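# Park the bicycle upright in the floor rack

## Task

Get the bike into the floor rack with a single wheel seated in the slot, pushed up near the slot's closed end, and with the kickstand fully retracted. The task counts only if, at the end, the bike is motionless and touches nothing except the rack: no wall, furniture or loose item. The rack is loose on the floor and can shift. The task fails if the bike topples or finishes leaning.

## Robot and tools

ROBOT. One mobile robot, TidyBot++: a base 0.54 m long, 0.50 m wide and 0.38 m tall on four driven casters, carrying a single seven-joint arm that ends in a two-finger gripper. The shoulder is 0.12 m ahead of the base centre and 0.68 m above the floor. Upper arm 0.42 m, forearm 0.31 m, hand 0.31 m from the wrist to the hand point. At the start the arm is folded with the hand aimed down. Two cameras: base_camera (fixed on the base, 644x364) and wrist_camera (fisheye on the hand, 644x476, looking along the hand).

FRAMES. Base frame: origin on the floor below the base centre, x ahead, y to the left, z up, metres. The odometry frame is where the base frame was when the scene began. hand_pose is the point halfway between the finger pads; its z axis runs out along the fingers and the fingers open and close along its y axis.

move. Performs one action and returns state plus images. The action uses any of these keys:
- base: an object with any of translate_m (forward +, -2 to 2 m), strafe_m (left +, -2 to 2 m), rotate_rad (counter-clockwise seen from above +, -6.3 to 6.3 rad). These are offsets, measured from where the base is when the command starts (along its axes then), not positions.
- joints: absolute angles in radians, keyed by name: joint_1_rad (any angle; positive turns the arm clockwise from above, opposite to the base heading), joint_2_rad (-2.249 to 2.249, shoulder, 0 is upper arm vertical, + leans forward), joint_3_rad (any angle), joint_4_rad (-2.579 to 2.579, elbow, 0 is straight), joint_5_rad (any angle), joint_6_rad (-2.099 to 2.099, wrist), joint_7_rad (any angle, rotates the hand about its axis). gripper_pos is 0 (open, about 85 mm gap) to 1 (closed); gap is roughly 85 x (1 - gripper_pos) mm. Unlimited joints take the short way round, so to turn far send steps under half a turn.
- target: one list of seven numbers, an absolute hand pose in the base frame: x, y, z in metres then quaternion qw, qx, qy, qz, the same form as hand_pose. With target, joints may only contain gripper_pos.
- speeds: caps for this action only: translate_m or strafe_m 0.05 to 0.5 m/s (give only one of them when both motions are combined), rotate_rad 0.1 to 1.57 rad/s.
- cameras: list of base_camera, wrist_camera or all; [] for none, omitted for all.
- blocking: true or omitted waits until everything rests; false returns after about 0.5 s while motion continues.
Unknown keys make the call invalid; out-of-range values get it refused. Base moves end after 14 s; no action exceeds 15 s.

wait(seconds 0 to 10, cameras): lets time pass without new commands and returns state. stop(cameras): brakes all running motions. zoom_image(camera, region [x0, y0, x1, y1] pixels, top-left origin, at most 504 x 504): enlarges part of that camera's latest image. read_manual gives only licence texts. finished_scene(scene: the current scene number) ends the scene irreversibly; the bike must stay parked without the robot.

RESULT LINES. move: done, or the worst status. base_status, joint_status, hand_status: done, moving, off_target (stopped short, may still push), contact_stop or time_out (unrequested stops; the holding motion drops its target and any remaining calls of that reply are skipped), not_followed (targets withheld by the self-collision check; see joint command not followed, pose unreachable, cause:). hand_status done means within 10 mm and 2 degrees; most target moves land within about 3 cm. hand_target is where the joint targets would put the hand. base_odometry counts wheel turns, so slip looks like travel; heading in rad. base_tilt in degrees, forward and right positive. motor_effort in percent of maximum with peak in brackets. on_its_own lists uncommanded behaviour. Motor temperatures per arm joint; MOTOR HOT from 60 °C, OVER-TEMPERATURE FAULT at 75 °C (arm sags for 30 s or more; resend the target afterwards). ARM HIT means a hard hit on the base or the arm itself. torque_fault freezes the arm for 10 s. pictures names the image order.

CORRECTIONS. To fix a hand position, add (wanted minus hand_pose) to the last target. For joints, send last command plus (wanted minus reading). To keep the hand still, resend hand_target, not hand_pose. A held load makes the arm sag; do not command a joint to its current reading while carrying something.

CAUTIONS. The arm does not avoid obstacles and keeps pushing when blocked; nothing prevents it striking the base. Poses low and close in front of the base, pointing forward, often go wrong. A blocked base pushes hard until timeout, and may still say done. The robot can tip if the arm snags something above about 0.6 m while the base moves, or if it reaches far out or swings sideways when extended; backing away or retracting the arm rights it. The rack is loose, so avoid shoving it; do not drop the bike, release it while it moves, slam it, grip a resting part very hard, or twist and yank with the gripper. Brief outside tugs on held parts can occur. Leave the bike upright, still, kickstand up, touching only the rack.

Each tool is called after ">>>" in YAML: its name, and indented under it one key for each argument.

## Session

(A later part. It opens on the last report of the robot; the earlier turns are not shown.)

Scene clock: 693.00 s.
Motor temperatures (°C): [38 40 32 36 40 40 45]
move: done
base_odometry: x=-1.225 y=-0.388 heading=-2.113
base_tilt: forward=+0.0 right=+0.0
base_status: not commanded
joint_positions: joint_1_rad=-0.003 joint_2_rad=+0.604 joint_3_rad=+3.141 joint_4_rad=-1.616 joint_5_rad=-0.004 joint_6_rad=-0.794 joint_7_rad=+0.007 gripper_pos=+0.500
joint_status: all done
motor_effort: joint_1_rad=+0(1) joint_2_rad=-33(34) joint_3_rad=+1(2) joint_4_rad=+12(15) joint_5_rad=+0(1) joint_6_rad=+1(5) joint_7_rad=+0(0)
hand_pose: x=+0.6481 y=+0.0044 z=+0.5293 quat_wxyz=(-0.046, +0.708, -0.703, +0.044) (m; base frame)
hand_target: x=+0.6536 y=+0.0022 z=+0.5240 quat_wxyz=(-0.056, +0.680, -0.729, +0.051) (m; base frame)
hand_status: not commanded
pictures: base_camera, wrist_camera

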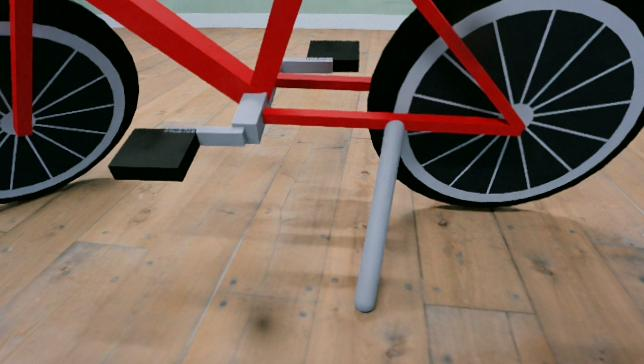

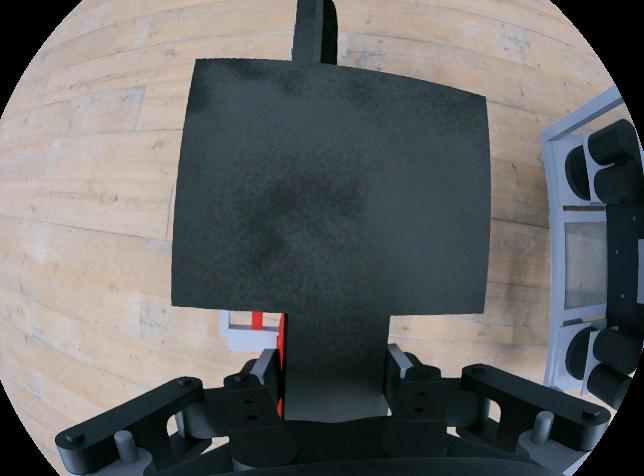

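>>> move:
  joints: {"gripper_pos": 0.8}

Scene clock: 695.40 s.
Motor temperatures (°C): [38 40 32 36 40 40 45]
move: off_target
base_odometry: x=-1.225 y=-0.388 heading=-2.113
base_tilt: forward=-0.1 right=+0.0
base_status: not commanded
joint_positions: joint_1_rad=-0.003 joint_2_rad=+0.602 joint_3_rad=+3.141 joint_4_rad=-1.616 joint_5_rad=-0.004 joint_6_rad=-0.794 joint_7_rad=-0.005 gripper_pos=+0.565
joint_status: gripper_pos off_target (ended at +0.565, target +0.800)
motor_effort: joint_1_rad=-2(2) joint_2_rad=-30(33) joint_3_rad=+1(2) joint_4_rad=+10(14) joint_5_rad=+1(3) joint_6_rad=-1(2) joint_7_rad=+1(2)
hand_pose: x=+0.6482 y=+0.0043 z=+0.5301 quat_wxyz=(-0.047, +0.704, -0.707, +0.044) (m; base frame)
hand_target: x=+0.6536 y=+0.0022 z=+0.5240 quat_wxyz=(-0.056, +0.680, -0.729, +0.051) (m; base frame)
hand_status: not commanded
pictures: base_camera, wrist_camera

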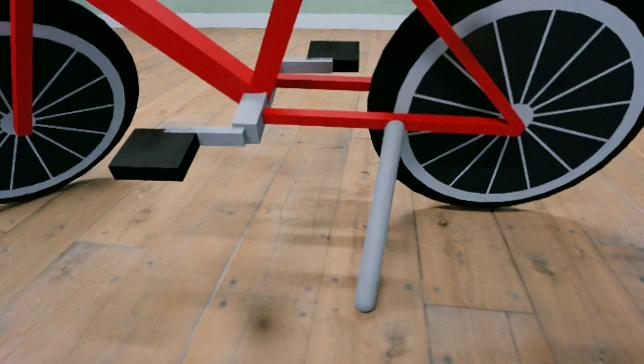

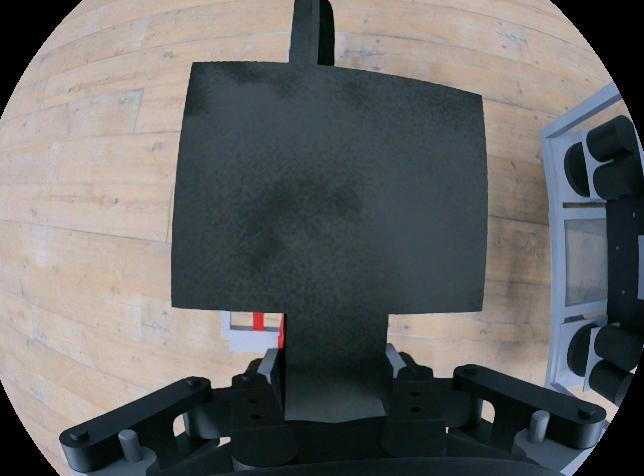

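>>> move:
  base: {"translate_m": 0.054}
  speeds: {"translate_m": 0.15}
  joints: {"joint_6_rad": -0.82}

>>> move:
  base: {"translate_m": 0.054}
  speeds: {"translate_m": 0.15}
  joints: {"joint_6_rad": -0.88}

Scene clock: 705.30 s.
Motor temperatures (°C): [38 40 32 36 40 40 45]
move: done
base_odometry: x=-1.253 y=-0.434 heading=-2.113
base_tilt: forward=-0.1 right=+0.0
base_status: done
joint_positions: joint_1_rad=+0.013 joint_2_rad=+0.580 joint_3_rad=+3.144 joint_4_rad=-1.632 joint_5_rad=-0.004 joint_6_rad=-0.834 joint_7_rad=-0.023 gripper_pos=+0.572
joint_status: all done
motor_effort: joint_1_rad=-4(6) joint_2_rad=-24(32) joint_3_rad=+0(3) joint_4_rad=+14(17) joint_5_rad=+2(4) joint_6_rad=+5(10) joint_7_rad=+3(4)
hand_pose: x=+0.6314 y=-0.0055 z=+0.5361 quat_wxyz=(-0.035, +0.692, -0.720, +0.033) (m; base frame)
hand_target: x=+0.6319 y=+0.0022 z=+0.5214 quat_wxyz=(-0.030, +0.682, -0.730, +0.027) (m; base frame)
hand_status: not commanded
pictures: base_camera, wrist_camera

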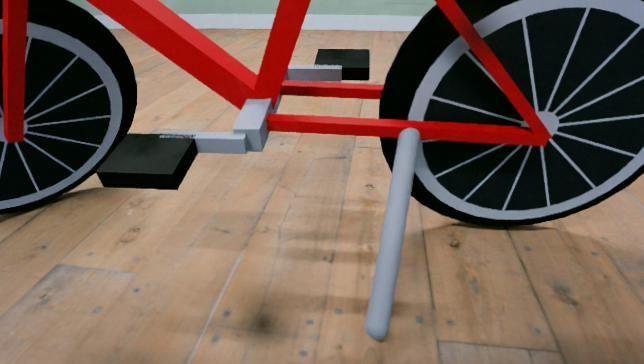

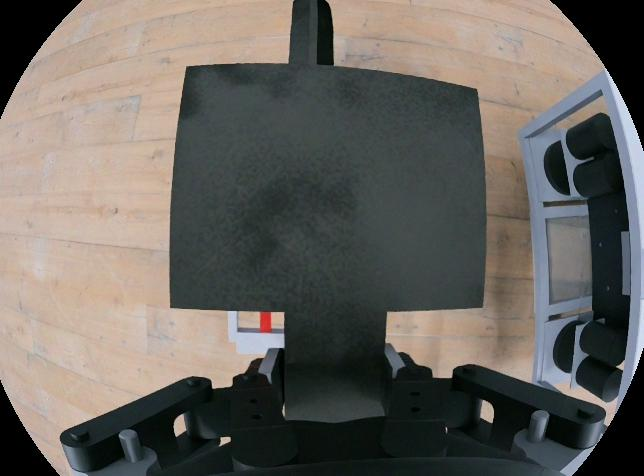

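Scene clock: 706.30 s.
Motor temperatures (°C): [38 40 32 36 40 40 45]
move: done
base_odometry: x=-1.280 y=-0.480 heading=-2.112
base_tilt: forward=-0.1 right=+0.0
base_status: done
joint_positions: joint_1_rad=+0.012 joint_2_rad=+0.569 joint_3_rad=+3.144 joint_4_rad=-1.629 joint_5_rad=-0.004 joint_6_rad=-0.865 joint_7_rad=-0.030 gripper_pos=+0.579
joint_status: all done
motor_effort: joint_1_rad=-3(5) joint_2_rad=-24(26) joint_3_rad=+0(3) joint_4_rad=+12(15) joint_5_rad=+4(4) joint_6_rad=+6(8) joint_7_rad=+4(5)
hand_pose: x=+0.6249 y=-0.0049 z=+0.5416 quat_wxyz=(-0.029, +0.690, -0.723, +0.027) (m; base frame)
hand_target: x=+0.6133 y=+0.0022 z=+0.5205 quat_wxyz=(-0.008, +0.682, -0.731, +0.007) (m; base frame)
hand_status: not commanded
pictures: base_camera, wrist_camera

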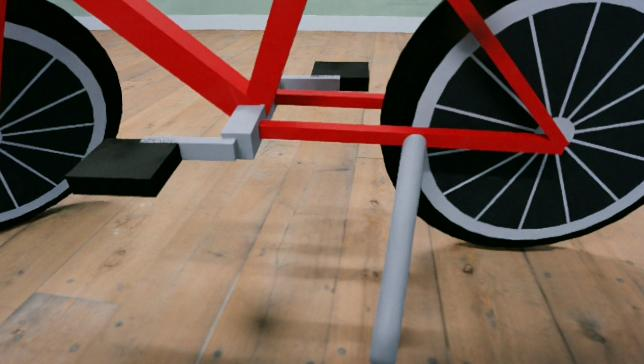

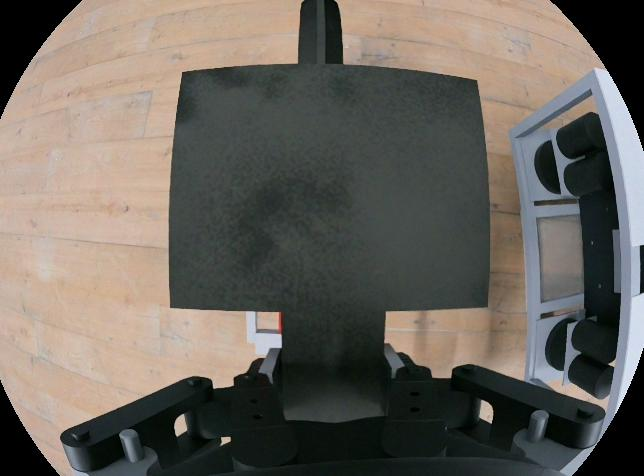

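>>> move:
  base: {"translate_m": 0.045}
  speeds: {"translate_m": 0.15}
  joints: {"joint_6_rad": -0.97}

Scene clock: 715.93 s.
Motor temperatures (°C): [38 39 32 36 40 40 45]
move: done
base_odometry: x=-1.303 y=-0.519 heading=-2.112
base_tilt: forward=+0.0 right=+0.0
base_status: done
joint_positions: joint_1_rad=+0.009 joint_2_rad=+0.565 joint_3_rad=+3.144 joint_4_rad=-1.625 joint_5_rad=-0.004 joint_6_rad=-0.924 joint_7_rad=-0.030 gripper_pos=+0.580
joint_status: all done
motor_effort: joint_1_rad=-2(5) joint_2_rad=-23(25) joint_3_rad=+1(2) joint_4_rad=+10(13) joint_5_rad=+3(6) joint_6_rad=+3(7) joint_7_rad=+4(4)
hand_pose: x=+0.6089 y=-0.0032 z=+0.5435 quat_wxyz=(-0.011, +0.692, -0.722, +0.009) (m; base frame)
hand_target: x=+0.5853 y=+0.0021 z=+0.5211 quat_wxyz=(+0.025, +0.682, -0.731, -0.024) (m; base frame)
hand_status: not commanded
pictures: base_camera, wrist_camera

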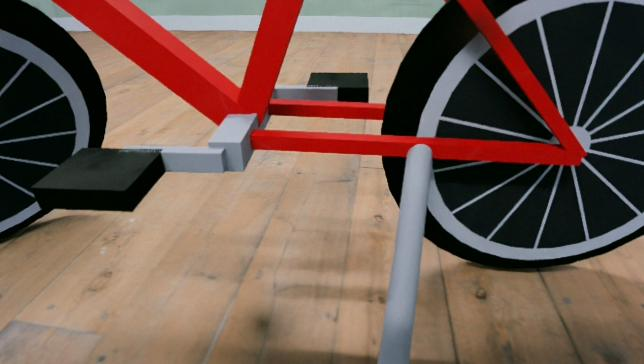

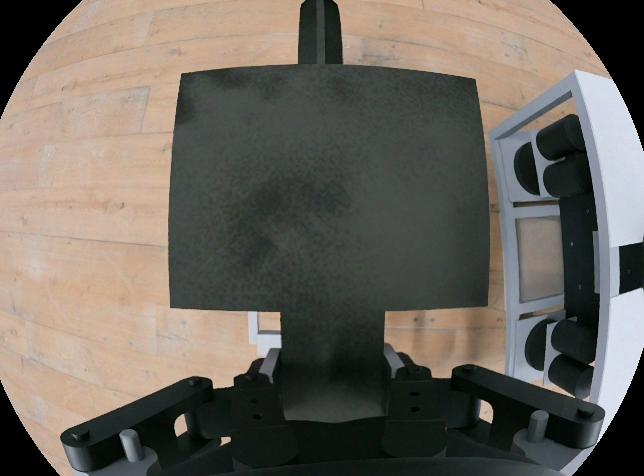

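>>> move:
  base: {"strafe_m": 0.15}
  speeds: {"strafe_m": 0.12}

Scene clock: 720.97 s.
Motor temperatures (°C): [38 39 32 36 40 40 45]
move: done
base_odometry: x=-1.175 y=-0.596 heading=-2.112
base_tilt: forward=+0.0 right=+0.0
base_status: done
joint_positions: joint_1_rad=+0.006 joint_2_rad=+0.569 joint_3_rad=+3.153 joint_4_rad=-1.625 joint_5_rad=+0.094 joint_6_rad=-0.957 joint_7_rad=-0.014 gripper_pos=+0.582
joint_status: not commanded
motor_effort: joint_1_rad=-3(7) joint_2_rad=-25(27) joint_3_rad=-2(5) joint_4_rad=+8(13) joint_5_rad=-19(20) joint_6_rad=+4(9) joint_7_rad=-17(18)
hand_pose: x=+0.5984 y=-0.0308 z=+0.5427 quat_wxyz=(+0.032, +0.715, -0.698, +0.026) (m; base frame)
hand_target: x=+0.5853 y=+0.0021 z=+0.5211 quat_wxyz=(+0.025, +0.682, -0.731, -0.024) (m; base frame)
hand_status: not commanded
pictures: base_camera, wrist_camera

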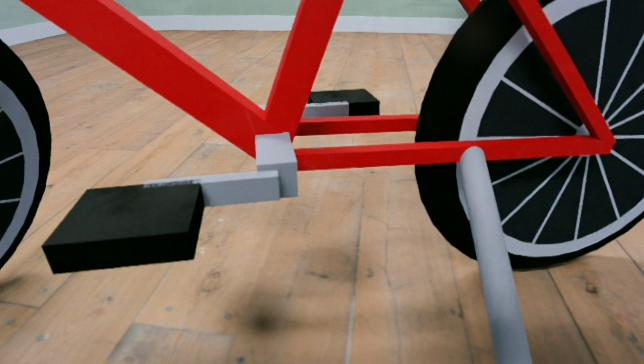

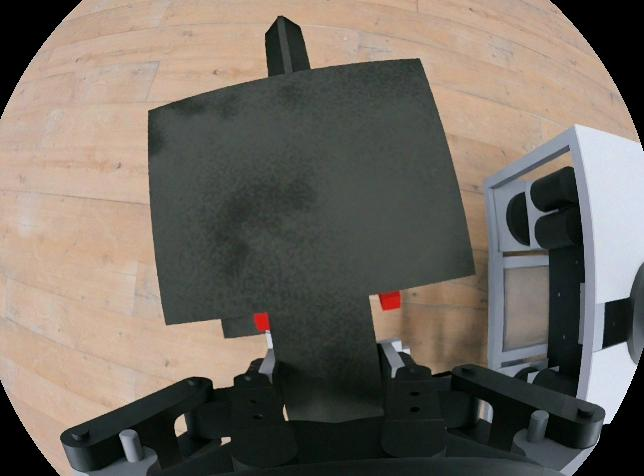

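>>> move:
  base: {"translate_m": -0.05}
  speeds: {"translate_m": 0.15}
  joints: {"joint_6_rad": -0.9}
  cameras: []

>>> move:
  base: {"translate_m": -0.05}
  speeds: {"translate_m": 0.15}
  joints: {"joint_6_rad": -0.83}

Scene clock: 736.67 s.
Motor temperatures (°C): [38 39 32 36 40 40 45]
move: done
base_odometry: x=-1.149 y=-0.554 heading=-2.112
base_tilt: forward=-0.1 right=+0.0
base_status: done
joint_positions: joint_1_rad=+0.010 joint_2_rad=+0.572 joint_3_rad=+3.156 joint_4_rad=-1.617 joint_5_rad=+0.096 joint_6_rad=-0.914 joint_7_rad=-0.014 gripper_pos=+0.582
joint_status: all done
motor_effort: joint_1_rad=-4(6) joint_2_rad=-27(30) joint_3_rad=-2(5) joint_4_rad=+8(11) joint_5_rad=-18(20) joint_6_rad=-3(8) joint_7_rad=-15(17)
hand_pose: x=+0.6151 y=-0.0343 z=+0.5434 quat_wxyz=(+0.016, +0.714, -0.699, +0.043) (m; base frame)
hand_target: x=+0.6071 y=+0.0021 z=+0.5204 quat_wxyz=(-0.001, +0.682, -0.731, +0.000) (m; base frame)
hand_status: not commanded
pictures: none
No camera images: "cameras" was empty.

Scene clock: 737.63 s.
Motor temperatures (°C): [38 39 32 36 40 40 45]
move: done
base_odometry: x=-1.123 y=-0.511 heading=-2.112
base_tilt: forward=+0.0 right=+0.1
base_status: done
joint_positions: joint_1_rad=+0.019 joint_2_rad=+0.577 joint_3_rad=+3.162 joint_4_rad=-1.616 joint_5_rad=+0.096 joint_6_rad=-0.855 joint_7_rad=-0.014 gripper_pos=+0.582
joint_status: all done
motor_effort: joint_1_rad=-7(7) joint_2_rad=-28(31) joint_3_rad=-6(6) joint_4_rad=+8(11) joint_5_rad=-20(20) joint_6_rad=-5(8) joint_7_rad=-15(15)
hand_pose: x=+0.6329 y=-0.0413 z=+0.5422 quat_wxyz=(-0.002, +0.709, -0.702, +0.064) (m; base frame)
hand_target: x=+0.6288 y=+0.0022 z=+0.5212 quat_wxyz=(-0.027, +0.682, -0.731, +0.024) (m; base frame)
hand_status: not commanded
pictures: base_camera, wrist_camera

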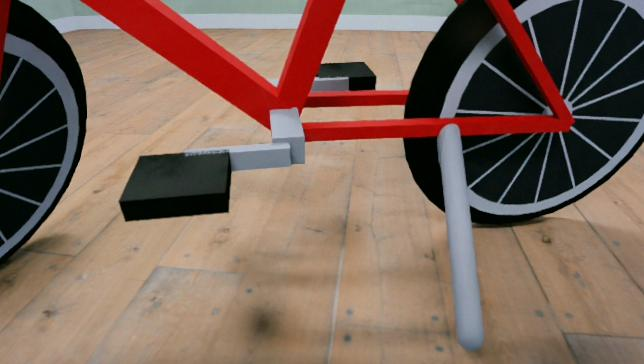

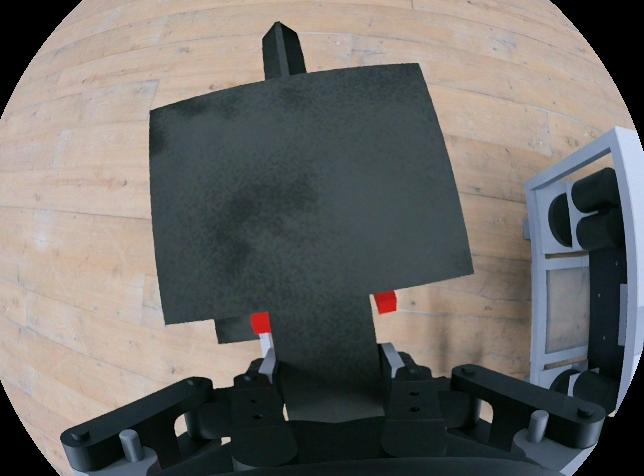

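>>> move:
  base: {"translate_m": -0.05}
  speeds: {"translate_m": 0.15}
  joints: {"joint_6_rad": -0.76}

Scene clock: 742.80 s.
Motor temperatures (°C): [38 39 32 36 40 40 45]
move: done
base_odometry: x=-1.097 y=-0.468 heading=-2.112
base_tilt: forward=-0.2 right=+0.1
base_status: done
joint_positions: joint_1_rad=+0.029 joint_2_rad=+0.589 joint_3_rad=+3.172 joint_4_rad=-1.615 joint_5_rad=+0.096 joint_6_rad=-0.787 joint_7_rad=-0.014 gripper_pos=+0.582
joint_status: all done
motor_effort: joint_1_rad=-9(9) joint_2_rad=-29(32) joint_3_rad=-7(8) joint_4_rad=+9(12) joint_5_rad=-18(20) joint_6_rad=-5(7) joint_7_rad=-12(15)
hand_pose: x=+0.6515 y=-0.0513 z=+0.5387 quat_wxyz=(-0.019, +0.703, -0.706, +0.085) (m; base frame)
hand_target: x=+0.6505 y=+0.0022 z=+0.5235 quat_wxyz=(-0.052, +0.681, -0.729, +0.048) (m; base frame)
hand_status: not commanded
pictures: base_camera, wrist_camera

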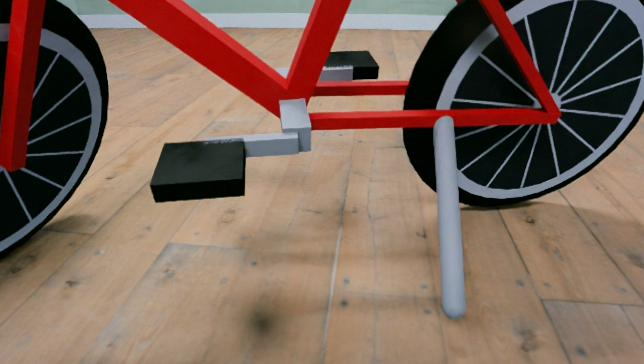

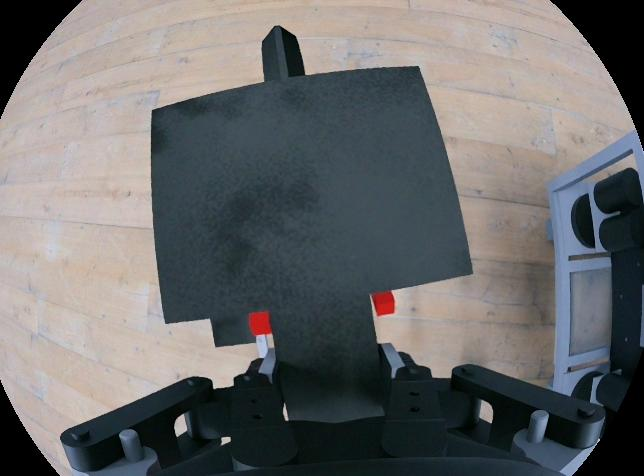

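>>> move:
  base: {"strafe_m": -0.05, "translate_m": -0.012}
  speeds: {"strafe_m": 0.1}

>>> move:
  joints: {"gripper_pos": 0.55}
  cameras: []

>>> move:
  joints: {"gripper_pos": 0.45}

Scene clock: 748.13 s.
Motor temperatures (°C): [38 39 32 36 40 40 45]
move: done
base_odometry: x=-1.134 y=-0.431 heading=-2.112
base_tilt: forward=+0.0 right=+0.1
base_status: done
joint_positions: joint_1_rad=+0.020 joint_2_rad=+0.597 joint_3_rad=+3.161 joint_4_rad=-1.615 joint_5_rad=+0.068 joint_6_rad=-0.775 joint_7_rad=-0.015 gripper_pos=+0.582
joint_status: not commanded
motor_effort: joint_1_rad=-4(7) joint_2_rad=-31(34) joint_3_rad=-2(5) joint_4_rad=+12(13) joint_5_rad=-4(16) joint_6_rad=-4(6) joint_7_rad=-2(12)
hand_pose: x=+0.6549 y=-0.0345 z=+0.5345 quat_wxyz=(-0.032, +0.703, -0.706, +0.077) (m; base frame)
hand_target: x=+0.6505 y=+0.0022 z=+0.5235 quat_wxyz=(-0.052, +0.681, -0.729, +0.048) (m; base frame)
hand_status: not commanded
pictures: base_camera, wrist_camera

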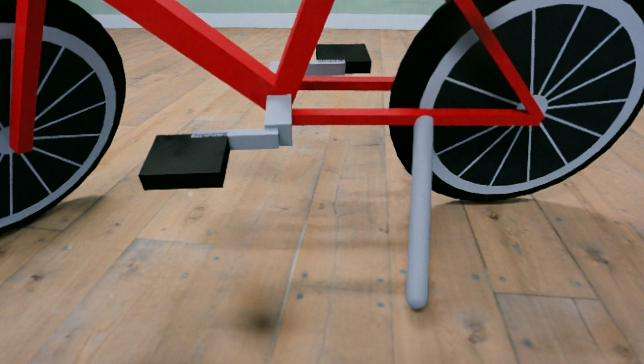

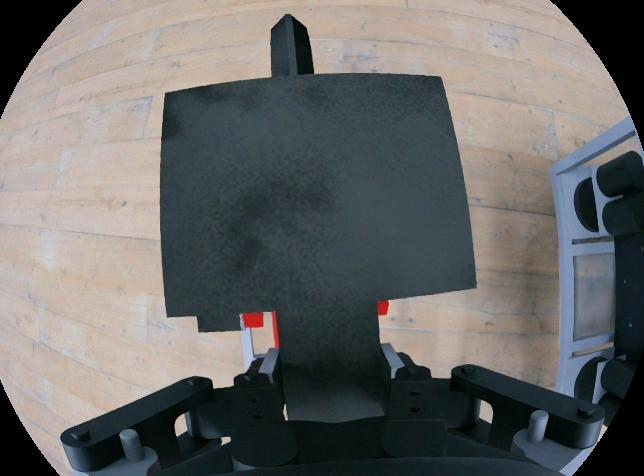

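Scene clock: 748.97 s.
Motor temperatures (°C): [38 39 32 36 40 40 45]
move: done
base_odometry: x=-1.134 y=-0.431 heading=-2.112
base_tilt: forward=+0.0 right=+0.0
base_status: not commanded
joint_positions: joint_1_rad=+0.023 joint_2_rad=+0.597 joint_3_rad=+3.161 joint_4_rad=-1.624 joint_5_rad=+0.068 joint_6_rad=-0.779 joint_7_rad=-0.015 gripper_pos=+0.549
joint_status: all done
motor_effort: joint_1_rad=-7(7) joint_2_rad=-29(34) joint_3_rad=-4(5) joint_4_rad=+14(16) joint_5_rad=-6(6) joint_6_rad=+4(6) joint_7_rad=-2(2)
hand_pose: x=+0.6491 y=-0.0362 z=+0.5317 quat_wxyz=(-0.027, +0.702, -0.708, +0.072) (m; base frame)
hand_target: x=+0.6505 y=+0.0022 z=+0.5235 quat_wxyz=(-0.052, +0.681, -0.729, +0.048) (m; base frame)
hand_status: not commanded
pictures: none
No camera images: "cameras" was empty.

Scene clock: 749.83 s.
Motor temperatures (°C): [38 39 32 36 40 40 45]
move: done
base_odometry: x=-1.134 y=-0.431 heading=-2.112
base_tilt: forward=-0.1 right=+0.1
base_status: not commanded
joint_positions: joint_1_rad=+0.007 joint_2_rad=+0.616 joint_3_rad=+3.152 joint_4_rad=-1.636 joint_5_rad=+0.050 joint_6_rad=-0.780 joint_7_rad=-0.015 gripper_pos=+0.450
joint_status: all done
motor_effort: joint_1_rad=-2(7) joint_2_rad=-34(36) joint_3_rad=+0(4) joint_4_rad=+15(19) joint_5_rad=+0(6) joint_6_rad=+3(9) joint_7_rad=+0(1)
hand_pose: x=+0.6404 y=-0.0188 z=+0.5182 quat_wxyz=(-0.023, +0.707, -0.704, +0.054) (m; base frame)
hand_target: x=+0.6505 y=+0.0022 z=+0.5235 quat_wxyz=(-0.052, +0.681, -0.729, +0.048) (m; base frame)
hand_status: not commanded
pictures: base_camera, wrist_camera

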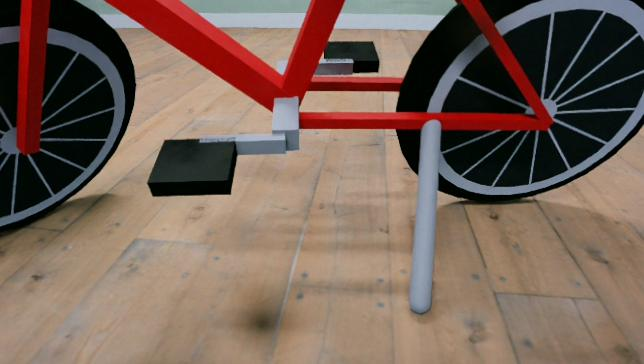

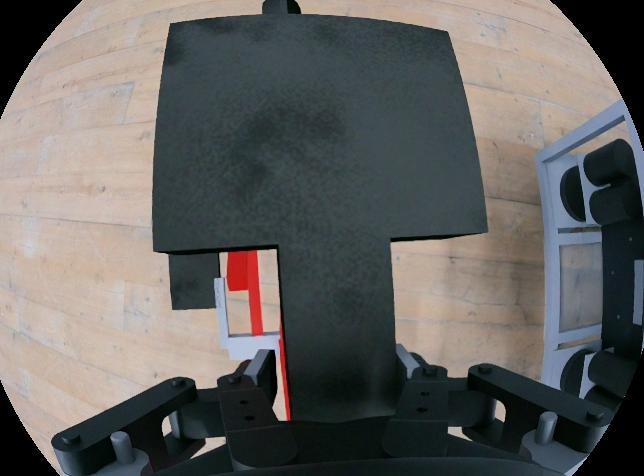

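>>> move:
  joints: {"gripper_pos": 0}
  cameras: []

>>> move:
  joints: {"joint_2_rad": 0.434, "joint_4_rad": -1.47, "joint_6_rad": -1.06, "joint_5_rad": 0, "joint_3_rad": 3.14, "joint_1_rad": 0}
  cameras: []

>>> move:
  joints: {"joint_2_rad": -0.1, "joint_4_rad": -1.7, "joint_6_rad": -1.2}
  base: {"translate_m": -0.2}
  cameras: []

>>> move:
  joints: {"joint_7_rad": 1.65}

Scene clock: 755.00 s.
Motor temperatures (°C): [38 39 32 36 40 40 45]
move: done
base_odometry: x=-1.134 y=-0.431 heading=-2.112
base_tilt: forward=+0.0 right=+0.0
base_status: not commanded
joint_positions: joint_1_rad=+0.006 joint_2_rad=+0.616 joint_3_rad=+3.152 joint_4_rad=-1.636 joint_5_rad=+0.050 joint_6_rad=-0.780 joint_7_rad=-0.015 gripper_pos=+0.000
joint_status: all done
motor_effort: joint_1_rad=-1(2) joint_2_rad=-33(34) joint_3_rad=+1(2) joint_4_rad=+12(13) joint_5_rad=+1(1) joint_6_rad=+1(3) joint_7_rad=+0(0)
hand_pose: x=+0.6405 y=-0.0185 z=+0.5182 quat_wxyz=(-0.024, +0.707, -0.704, +0.054) (m; base frame)
hand_target: x=+0.6505 y=+0.0022 z=+0.5235 quat_wxyz=(-0.052, +0.681, -0.729, +0.048) (m; base frame)
hand_status: not commanded
pictures: none
No camera images: "cameras" was empty.

Scene clock: 756.40 s.
Motor temperatures (°C): [38 39 32 36 40 40 45]
move: done
base_odometry: x=-1.134 y=-0.431 heading=-2.112
base_tilt: forward=+0.0 right=+0.0
base_status: not commanded
joint_positions: joint_1_rad=+0.006 joint_2_rad=+0.437 joint_3_rad=+3.152 joint_4_rad=-1.483 joint_5_rad=+0.050 joint_6_rad=-0.987 joint_7_rad=-0.015 gripper_pos=+0.000
joint_status: all done
motor_effort: joint_1_rad=-1(2) joint_2_rad=-31(37) joint_3_rad=+1(2) joint_4_rad=+15(16) joint_5_rad=+1(2) joint_6_rad=+2(3) joint_7_rad=+0(0)
hand_pose: x=+0.6647 y=-0.0206 z=+0.6531 quat_wxyz=(-0.065, +0.699, -0.705, +0.100) (m; base frame)
hand_target: x=+0.6480 y=+0.0021 z=+0.6544 quat_wxyz=(-0.065, +0.680, -0.728, +0.060) (m; base frame)
hand_status: not commanded
pictures: none
No camera images: "cameras" was empty.

Scene clock: 758.17 s.
Motor temperatures (°C): [38 39 32 36 40 40 45]
move: done
base_odometry: x=-1.031 y=-0.260 heading=-2.112
base_tilt: forward=+0.0 right=+0.0
base_status: done
joint_positions: joint_1_rad=+0.006 joint_2_rad=-0.085 joint_3_rad=+3.152 joint_4_rad=-1.671 joint_5_rad=+0.050 joint_6_rad=-1.128 joint_7_rad=-0.015 gripper_pos=+0.000
joint_status: all done
motor_effort: joint_1_rad=-1(1) joint_2_rad=-14(36) joint_3_rad=+2(2) joint_4_rad=+17(18) joint_5_rad=+1(1) joint_6_rad=+3(5) joint_7_rad=+0(0)
hand_pose: x=+0.5266 y=-0.0196 z=+0.8133 quat_wxyz=(-0.133, +0.684, -0.698, +0.167) (m; base frame)
hand_target: x=+0.4955 y=+0.0020 z=+0.7980 quat_wxyz=(-0.124, +0.673, -0.720, +0.116) (m; base frame)
hand_status: not commanded
pictures: none
No camera images: "cameras" was empty.

Scene clock: 760.40 s.
Motor temperatures (°C): [38 39 32 36 40 40 45]
move: done
base_odometry: x=-1.031 y=-0.260 heading=-2.112
base_tilt: forward=-0.1 right=+0.0
base_status: not commanded
joint_positions: joint_1_rad=+0.006 joint_2_rad=-0.085 joint_3_rad=+3.152 joint_4_rad=-1.671 joint_5_rad=+0.050 joint_6_rad=-1.129 joint_7_rad=+1.574 gripper_pos=+0.000
joint_status: all done
motor_effort: joint_1_rad=-1(1) joint_2_rad=-15(15) joint_3_rad=+1(2) joint_4_rad=+18(18) joint_5_rad=+0(1) joint_6_rad=+4(5) joint_7_rad=+0(1)
hand_pose: x=+0.5264 y=-0.0196 z=+0.8132 quat_wxyz=(+0.026, +0.977, -0.001, +0.211) (m; base frame)
hand_target: x=+0.4955 y=+0.0020 z=+0.7980 quat_wxyz=(+0.007, +0.985, +0.040, +0.170) (m; base frame)
hand_status: not commanded
pictures: base_camera, wrist_camera

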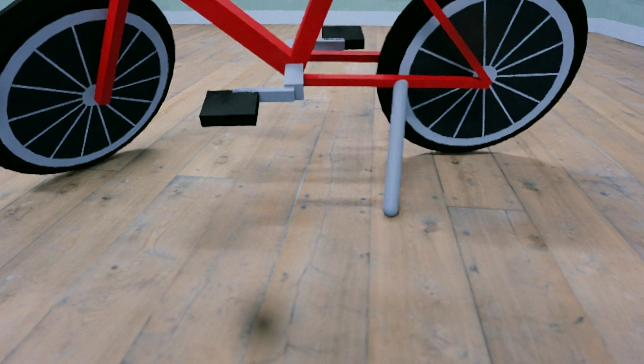

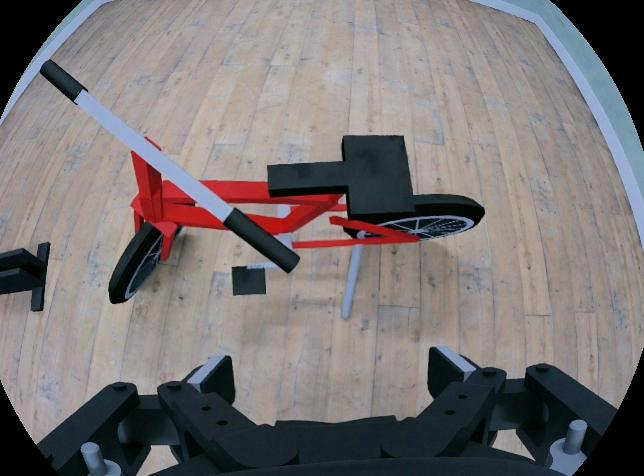

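>>> move:
  joints: {"joint_1_rad": 0, "joint_2_rad": 0.40, "joint_3_rad": 3.14, "joint_4_rad": -0.88, "joint_5_rad": 0, "joint_6_rad": -1.87, "joint_7_rad": 2.45}

>>> move:
  base: {"strafe_m": 0.12}

Scene clock: 797.40 s.
Motor temperatures (°C): [38 39 32 36 40 40 45]
move: done
base_odometry: x=-1.031 y=-0.260 heading=-2.112
base_tilt: forward=+0.0 right=+0.0
base_status: not commanded
joint_positions: joint_1_rad=+0.006 joint_2_rad=+0.389 joint_3_rad=+3.152 joint_4_rad=-0.904 joint_5_rad=+0.050 joint_6_rad=-1.795 joint_7_rad=+2.371 gripper_pos=+0.000
joint_status: all done
motor_effort: joint_1_rad=-1(2) joint_2_rad=-29(30) joint_3_rad=+2(3) joint_4_rad=+14(18) joint_5_rad=+0(2) joint_6_rad=+0(6) joint_7_rad=+0(1)
hand_pose: x=+0.5972 y=-0.0208 z=+0.8469 quat_wxyz=(+0.035, +0.926, +0.376, +0.014) (m; base frame)
hand_target: x=+0.5814 y=+0.0019 z=+0.8482 quat_wxyz=(-0.002, +0.905, +0.426, -0.004) (m; base frame)
hand_status: not commanded
pictures: base_camera, wrist_camera

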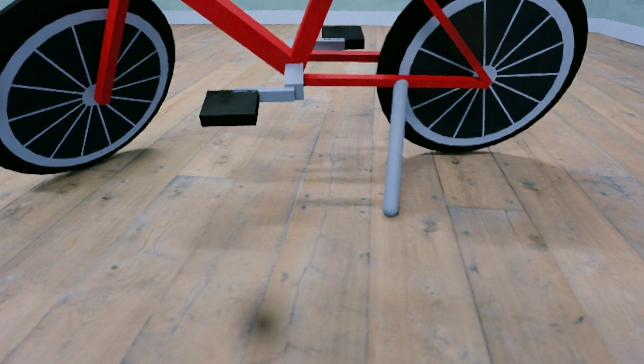

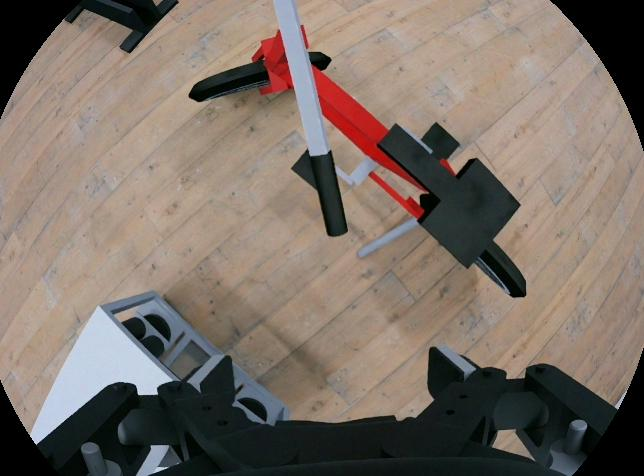

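Scene clock: 798.77 s.
Motor temperatures (°C): [38 39 32 36 40 40 45]
move: done
base_odometry: x=-0.928 y=-0.322 heading=-2.112
base_tilt: forward=+0.0 right=+0.0
base_status: done
joint_positions: joint_1_rad=-0.004 joint_2_rad=+0.390 joint_3_rad=+3.147 joint_4_rad=-0.903 joint_5_rad=+0.050 joint_6_rad=-1.797 joint_7_rad=+2.372 gripper_pos=+0.000
joint_status: not commanded
motor_effort: joint_1_rad=-1(4) joint_2_rad=-29(30) joint_3_rad=+2(4) joint_4_rad=+15(15) joint_5_rad=+1(2) joint_6_rad=+1(2) joint_7_rad=+0(0)
hand_pose: x=+0.5971 y=-0.0138 z=+0.8465 quat_wxyz=(+0.033, +0.923, +0.384, +0.014) (m; base frame)
hand_target: x=+0.5814 y=+0.0019 z=+0.8482 quat_wxyz=(-0.002, +0.905, +0.426, -0.004) (m; base frame)
hand_status: not commanded
pictures: base_camera, wrist_camera

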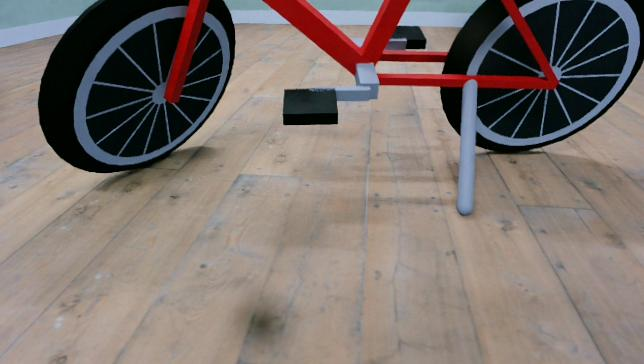

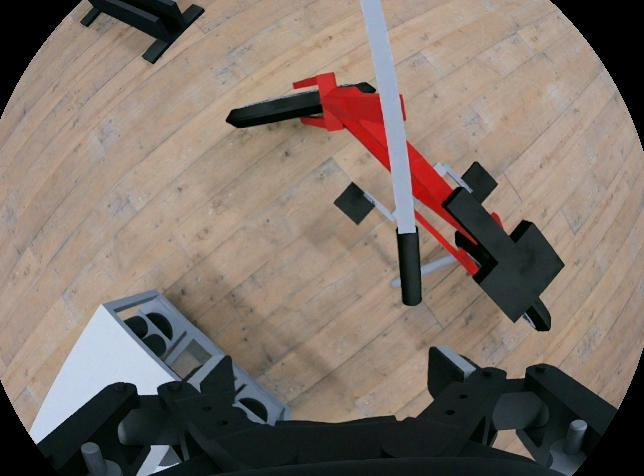

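>>> move:
  base: {"translate_m": 0.14, "strafe_m": 0.07}
  joints: {"joint_7_rad": 2.57}

Scene clock: 827.33 s.
Motor temperatures (°C): [38 39 32 36 40 40 45]
move: done
base_odometry: x=-0.940 y=-0.478 heading=-2.112
base_tilt: forward=+0.0 right=-0.1
base_status: done
joint_positions: joint_1_rad=-0.004 joint_2_rad=+0.402 joint_3_rad=+3.147 joint_4_rad=-0.902 joint_5_rad=+0.050 joint_6_rad=-1.801 joint_7_rad=+2.511 gripper_pos=+0.000
joint_status: all done
motor_effort: joint_1_rad=-1(2) joint_2_rad=-29(32) joint_3_rad=+1(2) joint_4_rad=+14(15) joint_5_rad=+0(1) joint_6_rad=-1(2) joint_7_rad=+0(1)
hand_pose: x=+0.5983 y=-0.0141 z=+0.8413 quat_wxyz=(+0.031, +0.894, +0.447, +0.005) (m; base frame)
hand_target: x=+0.5814 y=+0.0019 z=+0.8482 quat_wxyz=(-0.002, +0.877, +0.480, -0.004) (m; base frame)
hand_status: not commanded
pictures: base_camera, wrist_camera

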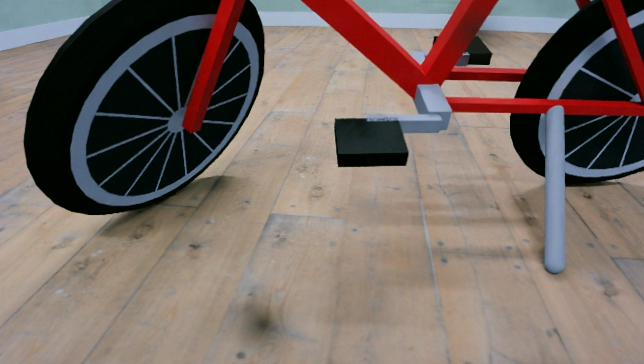

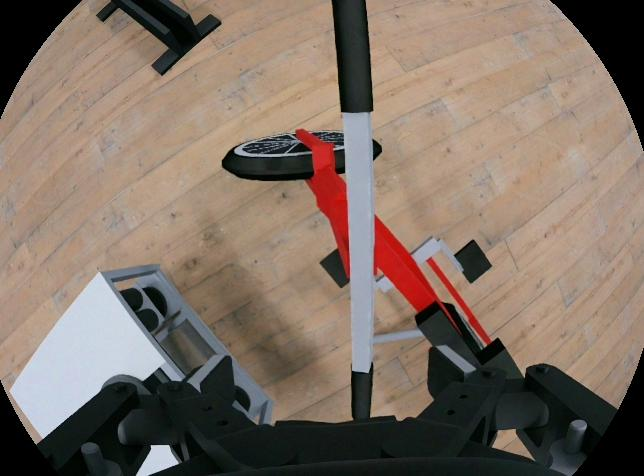

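>>> move:
  base: {"translate_m": 0.042, "strafe_m": 0.006}

>>> move:
  joints: {"joint_2_rad": 0.415, "joint_4_rad": -1.25, "joint_6_rad": -1.43}

Scene clock: 836.53 s.
Motor temperatures (°C): [38 39 32 36 40 40 45]
move: done
base_odometry: x=-0.956 y=-0.517 heading=-2.111
base_tilt: forward=+0.0 right=+0.0
base_status: done
joint_positions: joint_1_rad=-0.003 joint_2_rad=+0.409 joint_3_rad=+3.147 joint_4_rad=-0.901 joint_5_rad=+0.050 joint_6_rad=-1.803 joint_7_rad=+2.511 gripper_pos=+0.000
joint_status: not commanded
motor_effort: joint_1_rad=-1(2) joint_2_rad=-30(33) joint_3_rad=+1(2) joint_4_rad=+14(16) joint_5_rad=+1(1) joint_6_rad=+1(2) joint_7_rad=+0(0)
hand_pose: x=+0.5988 y=-0.0142 z=+0.8381 quat_wxyz=(+0.029, +0.894, +0.447, +0.001) (m; base frame)
hand_target: x=+0.5814 y=+0.0019 z=+0.8482 quat_wxyz=(-0.002, +0.877, +0.480, -0.004) (m; base frame)
hand_status: not commanded
pictures: base_camera, wrist_camera

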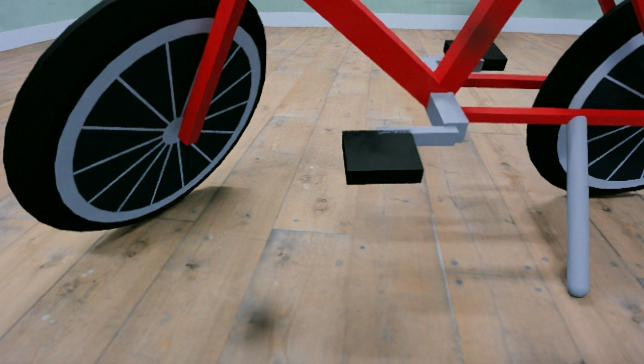

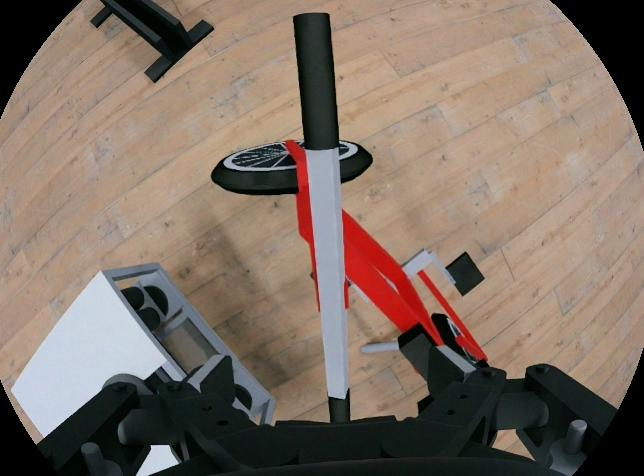

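Scene clock: 838.33 s.
Motor temperatures (°C): [38 39 32 36 40 40 45]
move: done
base_odometry: x=-0.956 y=-0.517 heading=-2.111
base_tilt: forward=+0.0 right=+0.0
base_status: not commanded
joint_positions: joint_1_rad=-0.003 joint_2_rad=+0.412 joint_3_rad=+3.147 joint_4_rad=-1.223 joint_5_rad=+0.050 joint_6_rad=-1.505 joint_7_rad=+2.511 gripper_pos=+0.000
joint_status: all done
motor_effort: joint_1_rad=-1(1) joint_2_rad=-30(31) joint_3_rad=+1(2) joint_4_rad=+14(17) joint_5_rad=+1(1) joint_6_rad=-1(1) joint_7_rad=+0(0)
hand_pose: x=+0.6019 y=-0.0148 z=+0.7363 quat_wxyz=(+0.024, +0.891, +0.454, -0.011) (m; base frame)
hand_target: x=+0.6161 y=+0.0020 z=+0.7263 quat_wxyz=(+0.011, +0.877, +0.480, +0.021) (m; base frame)
hand_status: not commanded
pictures: base_camera, wrist_camera

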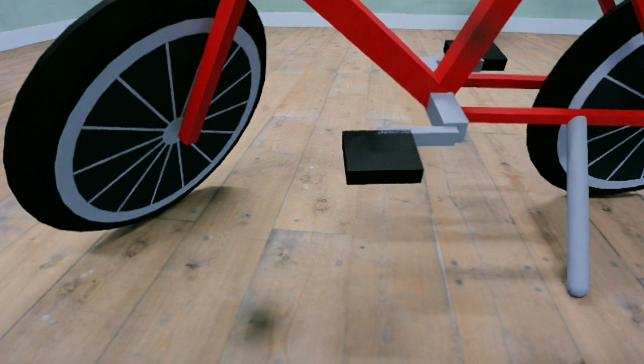

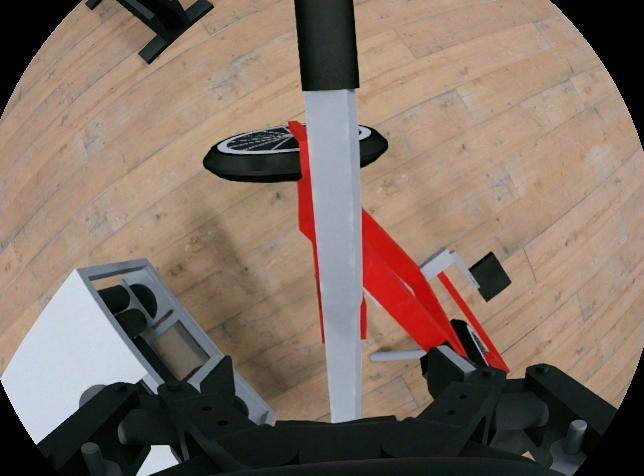

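>>> move:
  joints: {"joint_2_rad": 0.463, "joint_4_rad": -1.45, "joint_6_rad": -1.11}

Scene clock: 848.23 s.
Motor temperatures (°C): [38 39 32 36 40 40 45]
move: done
base_odometry: x=-0.956 y=-0.517 heading=-2.111
base_tilt: forward=-0.1 right=-0.1
base_status: not commanded
joint_positions: joint_1_rad=-0.003 joint_2_rad=+0.461 joint_3_rad=+3.147 joint_4_rad=-1.426 joint_5_rad=+0.050 joint_6_rad=-1.186 joint_7_rad=+2.511 gripper_pos=+0.000
joint_status: all done
motor_effort: joint_1_rad=-1(1) joint_2_rad=-31(34) joint_3_rad=+1(2) joint_4_rad=+14(16) joint_5_rad=+0(1) joint_6_rad=+1(2) joint_7_rad=+0(0)
hand_pose: x=+0.6266 y=-0.0138 z=+0.6508 quat_wxyz=(+0.038, +0.887, +0.460, +0.020) (m; base frame)
hand_target: x=+0.6399 y=+0.0021 z=+0.6437 quat_wxyz=(+0.028, +0.876, +0.479, +0.052) (m; base frame)
hand_status: not commanded
pictures: base_camera, wrist_camera

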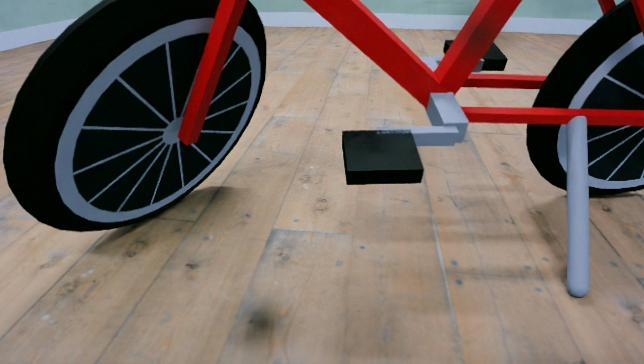

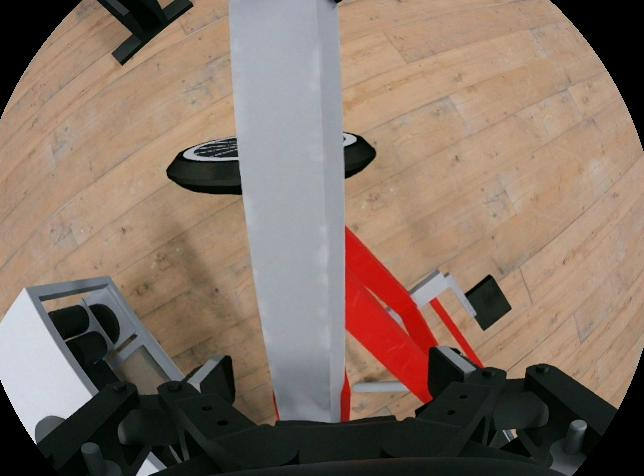

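>>> move:
  base: {"translate_m": -0.01, "strafe_m": 0.006}
  joints: {"gripper_pos": 0.5}

Scene clock: 858.03 s.
Motor temperatures (°C): [38 39 32 36 40 40 45]
move: done
base_odometry: x=-0.946 y=-0.511 heading=-2.112
base_tilt: forward=+0.0 right=+0.1
base_status: done
joint_positions: joint_1_rad=-0.003 joint_2_rad=+0.462 joint_3_rad=+3.147 joint_4_rad=-1.427 joint_5_rad=+0.050 joint_6_rad=-1.180 joint_7_rad=+2.511 gripper_pos=+0.500
joint_status: all done
motor_effort: joint_1_rad=-1(3) joint_2_rad=-31(33) joint_3_rad=+1(2) joint_4_rad=+14(15) joint_5_rad=+0(1) joint_6_rad=+1(2) joint_7_rad=+0(0)
hand_pose: x=+0.6276 y=-0.0141 z=+0.6501 quat_wxyz=(+0.038, +0.887, +0.459, +0.021) (m; base frame)
hand_target: x=+0.6399 y=+0.0021 z=+0.6437 quat_wxyz=(+0.028, +0.876, +0.479, +0.052) (m; base frame)
hand_status: not commanded
pictures: base_camera, wrist_camera

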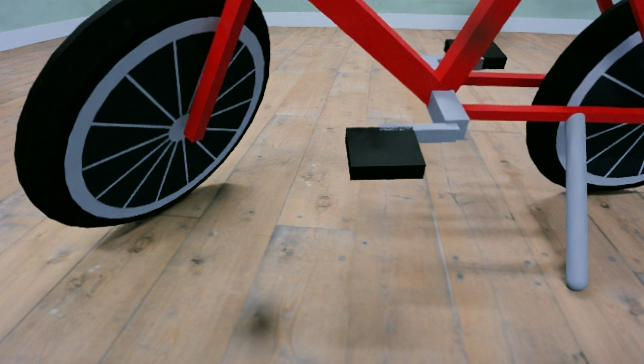

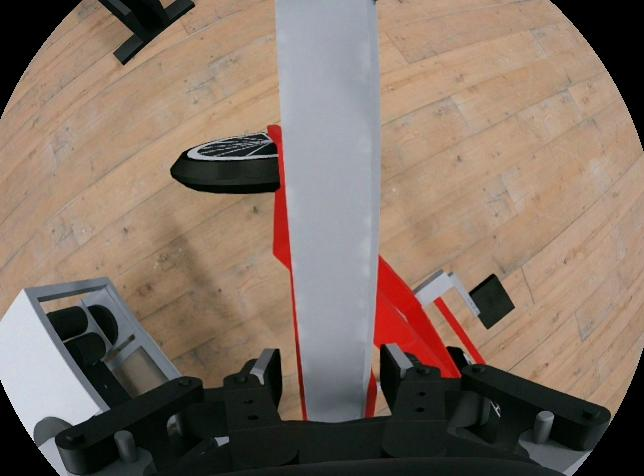

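>>> move:
  joints: {"gripper_pos": 0.9}

Scene clock: 861.33 s.
Motor temperatures (°C): [38 39 32 36 40 40 45]
move: off_target
base_odometry: x=-0.946 y=-0.511 heading=-2.112
base_tilt: forward=+0.0 right=+0.0
base_status: not commanded
joint_positions: joint_1_rad=-0.002 joint_2_rad=+0.460 joint_3_rad=+3.147 joint_4_rad=-1.428 joint_5_rad=+0.049 joint_6_rad=-1.180 joint_7_rad=+2.529 gripper_pos=+0.697
joint_status: gripper_pos off_target (ended at +0.697, target +0.900)
motor_effort: joint_1_rad=-1(2) joint_2_rad=-29(31) joint_3_rad=+2(3) joint_4_rad=+14(17) joint_5_rad=+0(2) joint_6_rad=+6(11) joint_7_rad=-3(4)
hand_pose: x=+0.6278 y=-0.0142 z=+0.6508 quat_wxyz=(+0.039, +0.883, +0.467, +0.022) (m; base frame)
hand_target: x=+0.6399 y=+0.0021 z=+0.6437 quat_wxyz=(+0.028, +0.876, +0.479, +0.052) (m; base frame)
hand_status: not commanded
pictures: base_camera, wrist_camera

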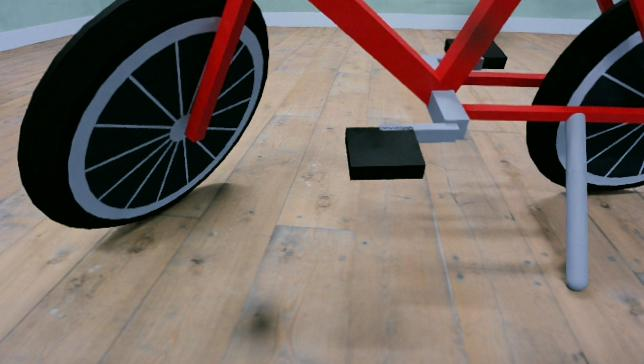

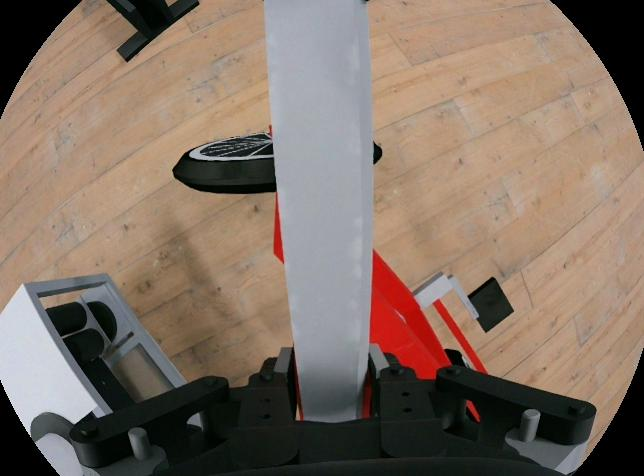

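>>> move:
  base: {"translate_m": -0.012, "strafe_m": 0.015}
  speeds: {"translate_m": 0.05}
  joints: {"joint_7_rad": 2.27}

Scene clock: 868.97 s.
Motor temperatures (°C): [38 39 32 36 40 40 45]
move: done
base_odometry: x=-0.927 y=-0.509 heading=-2.112
base_tilt: forward=-0.1 right=+0.0
base_status: done
joint_positions: joint_1_rad=+0.007 joint_2_rad=+0.456 joint_3_rad=+3.147 joint_4_rad=-1.442 joint_5_rad=+0.049 joint_6_rad=-1.197 joint_7_rad=+2.359 gripper_pos=+0.697
joint_status: all done
motor_effort: joint_1_rad=-2(5) joint_2_rad=-29(33) joint_3_rad=+1(2) joint_4_rad=+16(19) joint_5_rad=-1(4) joint_6_rad=+9(15) joint_7_rad=-7(9)
hand_pose: x=+0.6166 y=-0.0185 z=+0.6481 quat_wxyz=(+0.031, +0.922, +0.387, +0.012) (m; base frame)
hand_target: x=+0.6399 y=+0.0021 z=+0.6437 quat_wxyz=(+0.020, +0.938, +0.343, +0.056) (m; base frame)
hand_status: not commanded
pictures: base_camera, wrist_camera

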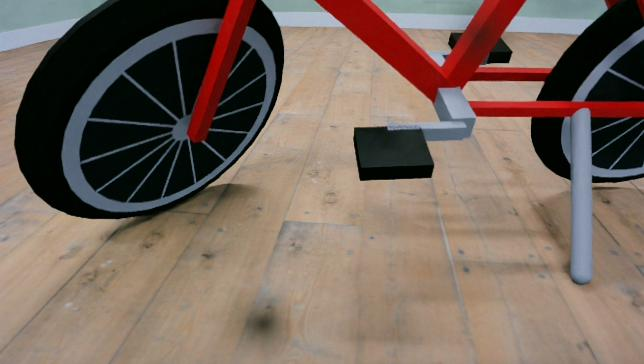

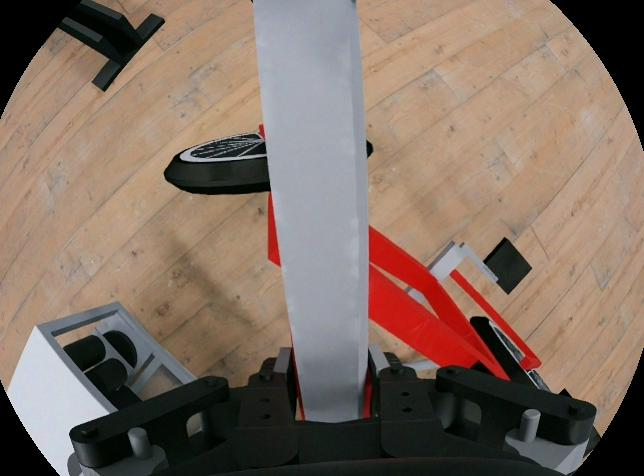

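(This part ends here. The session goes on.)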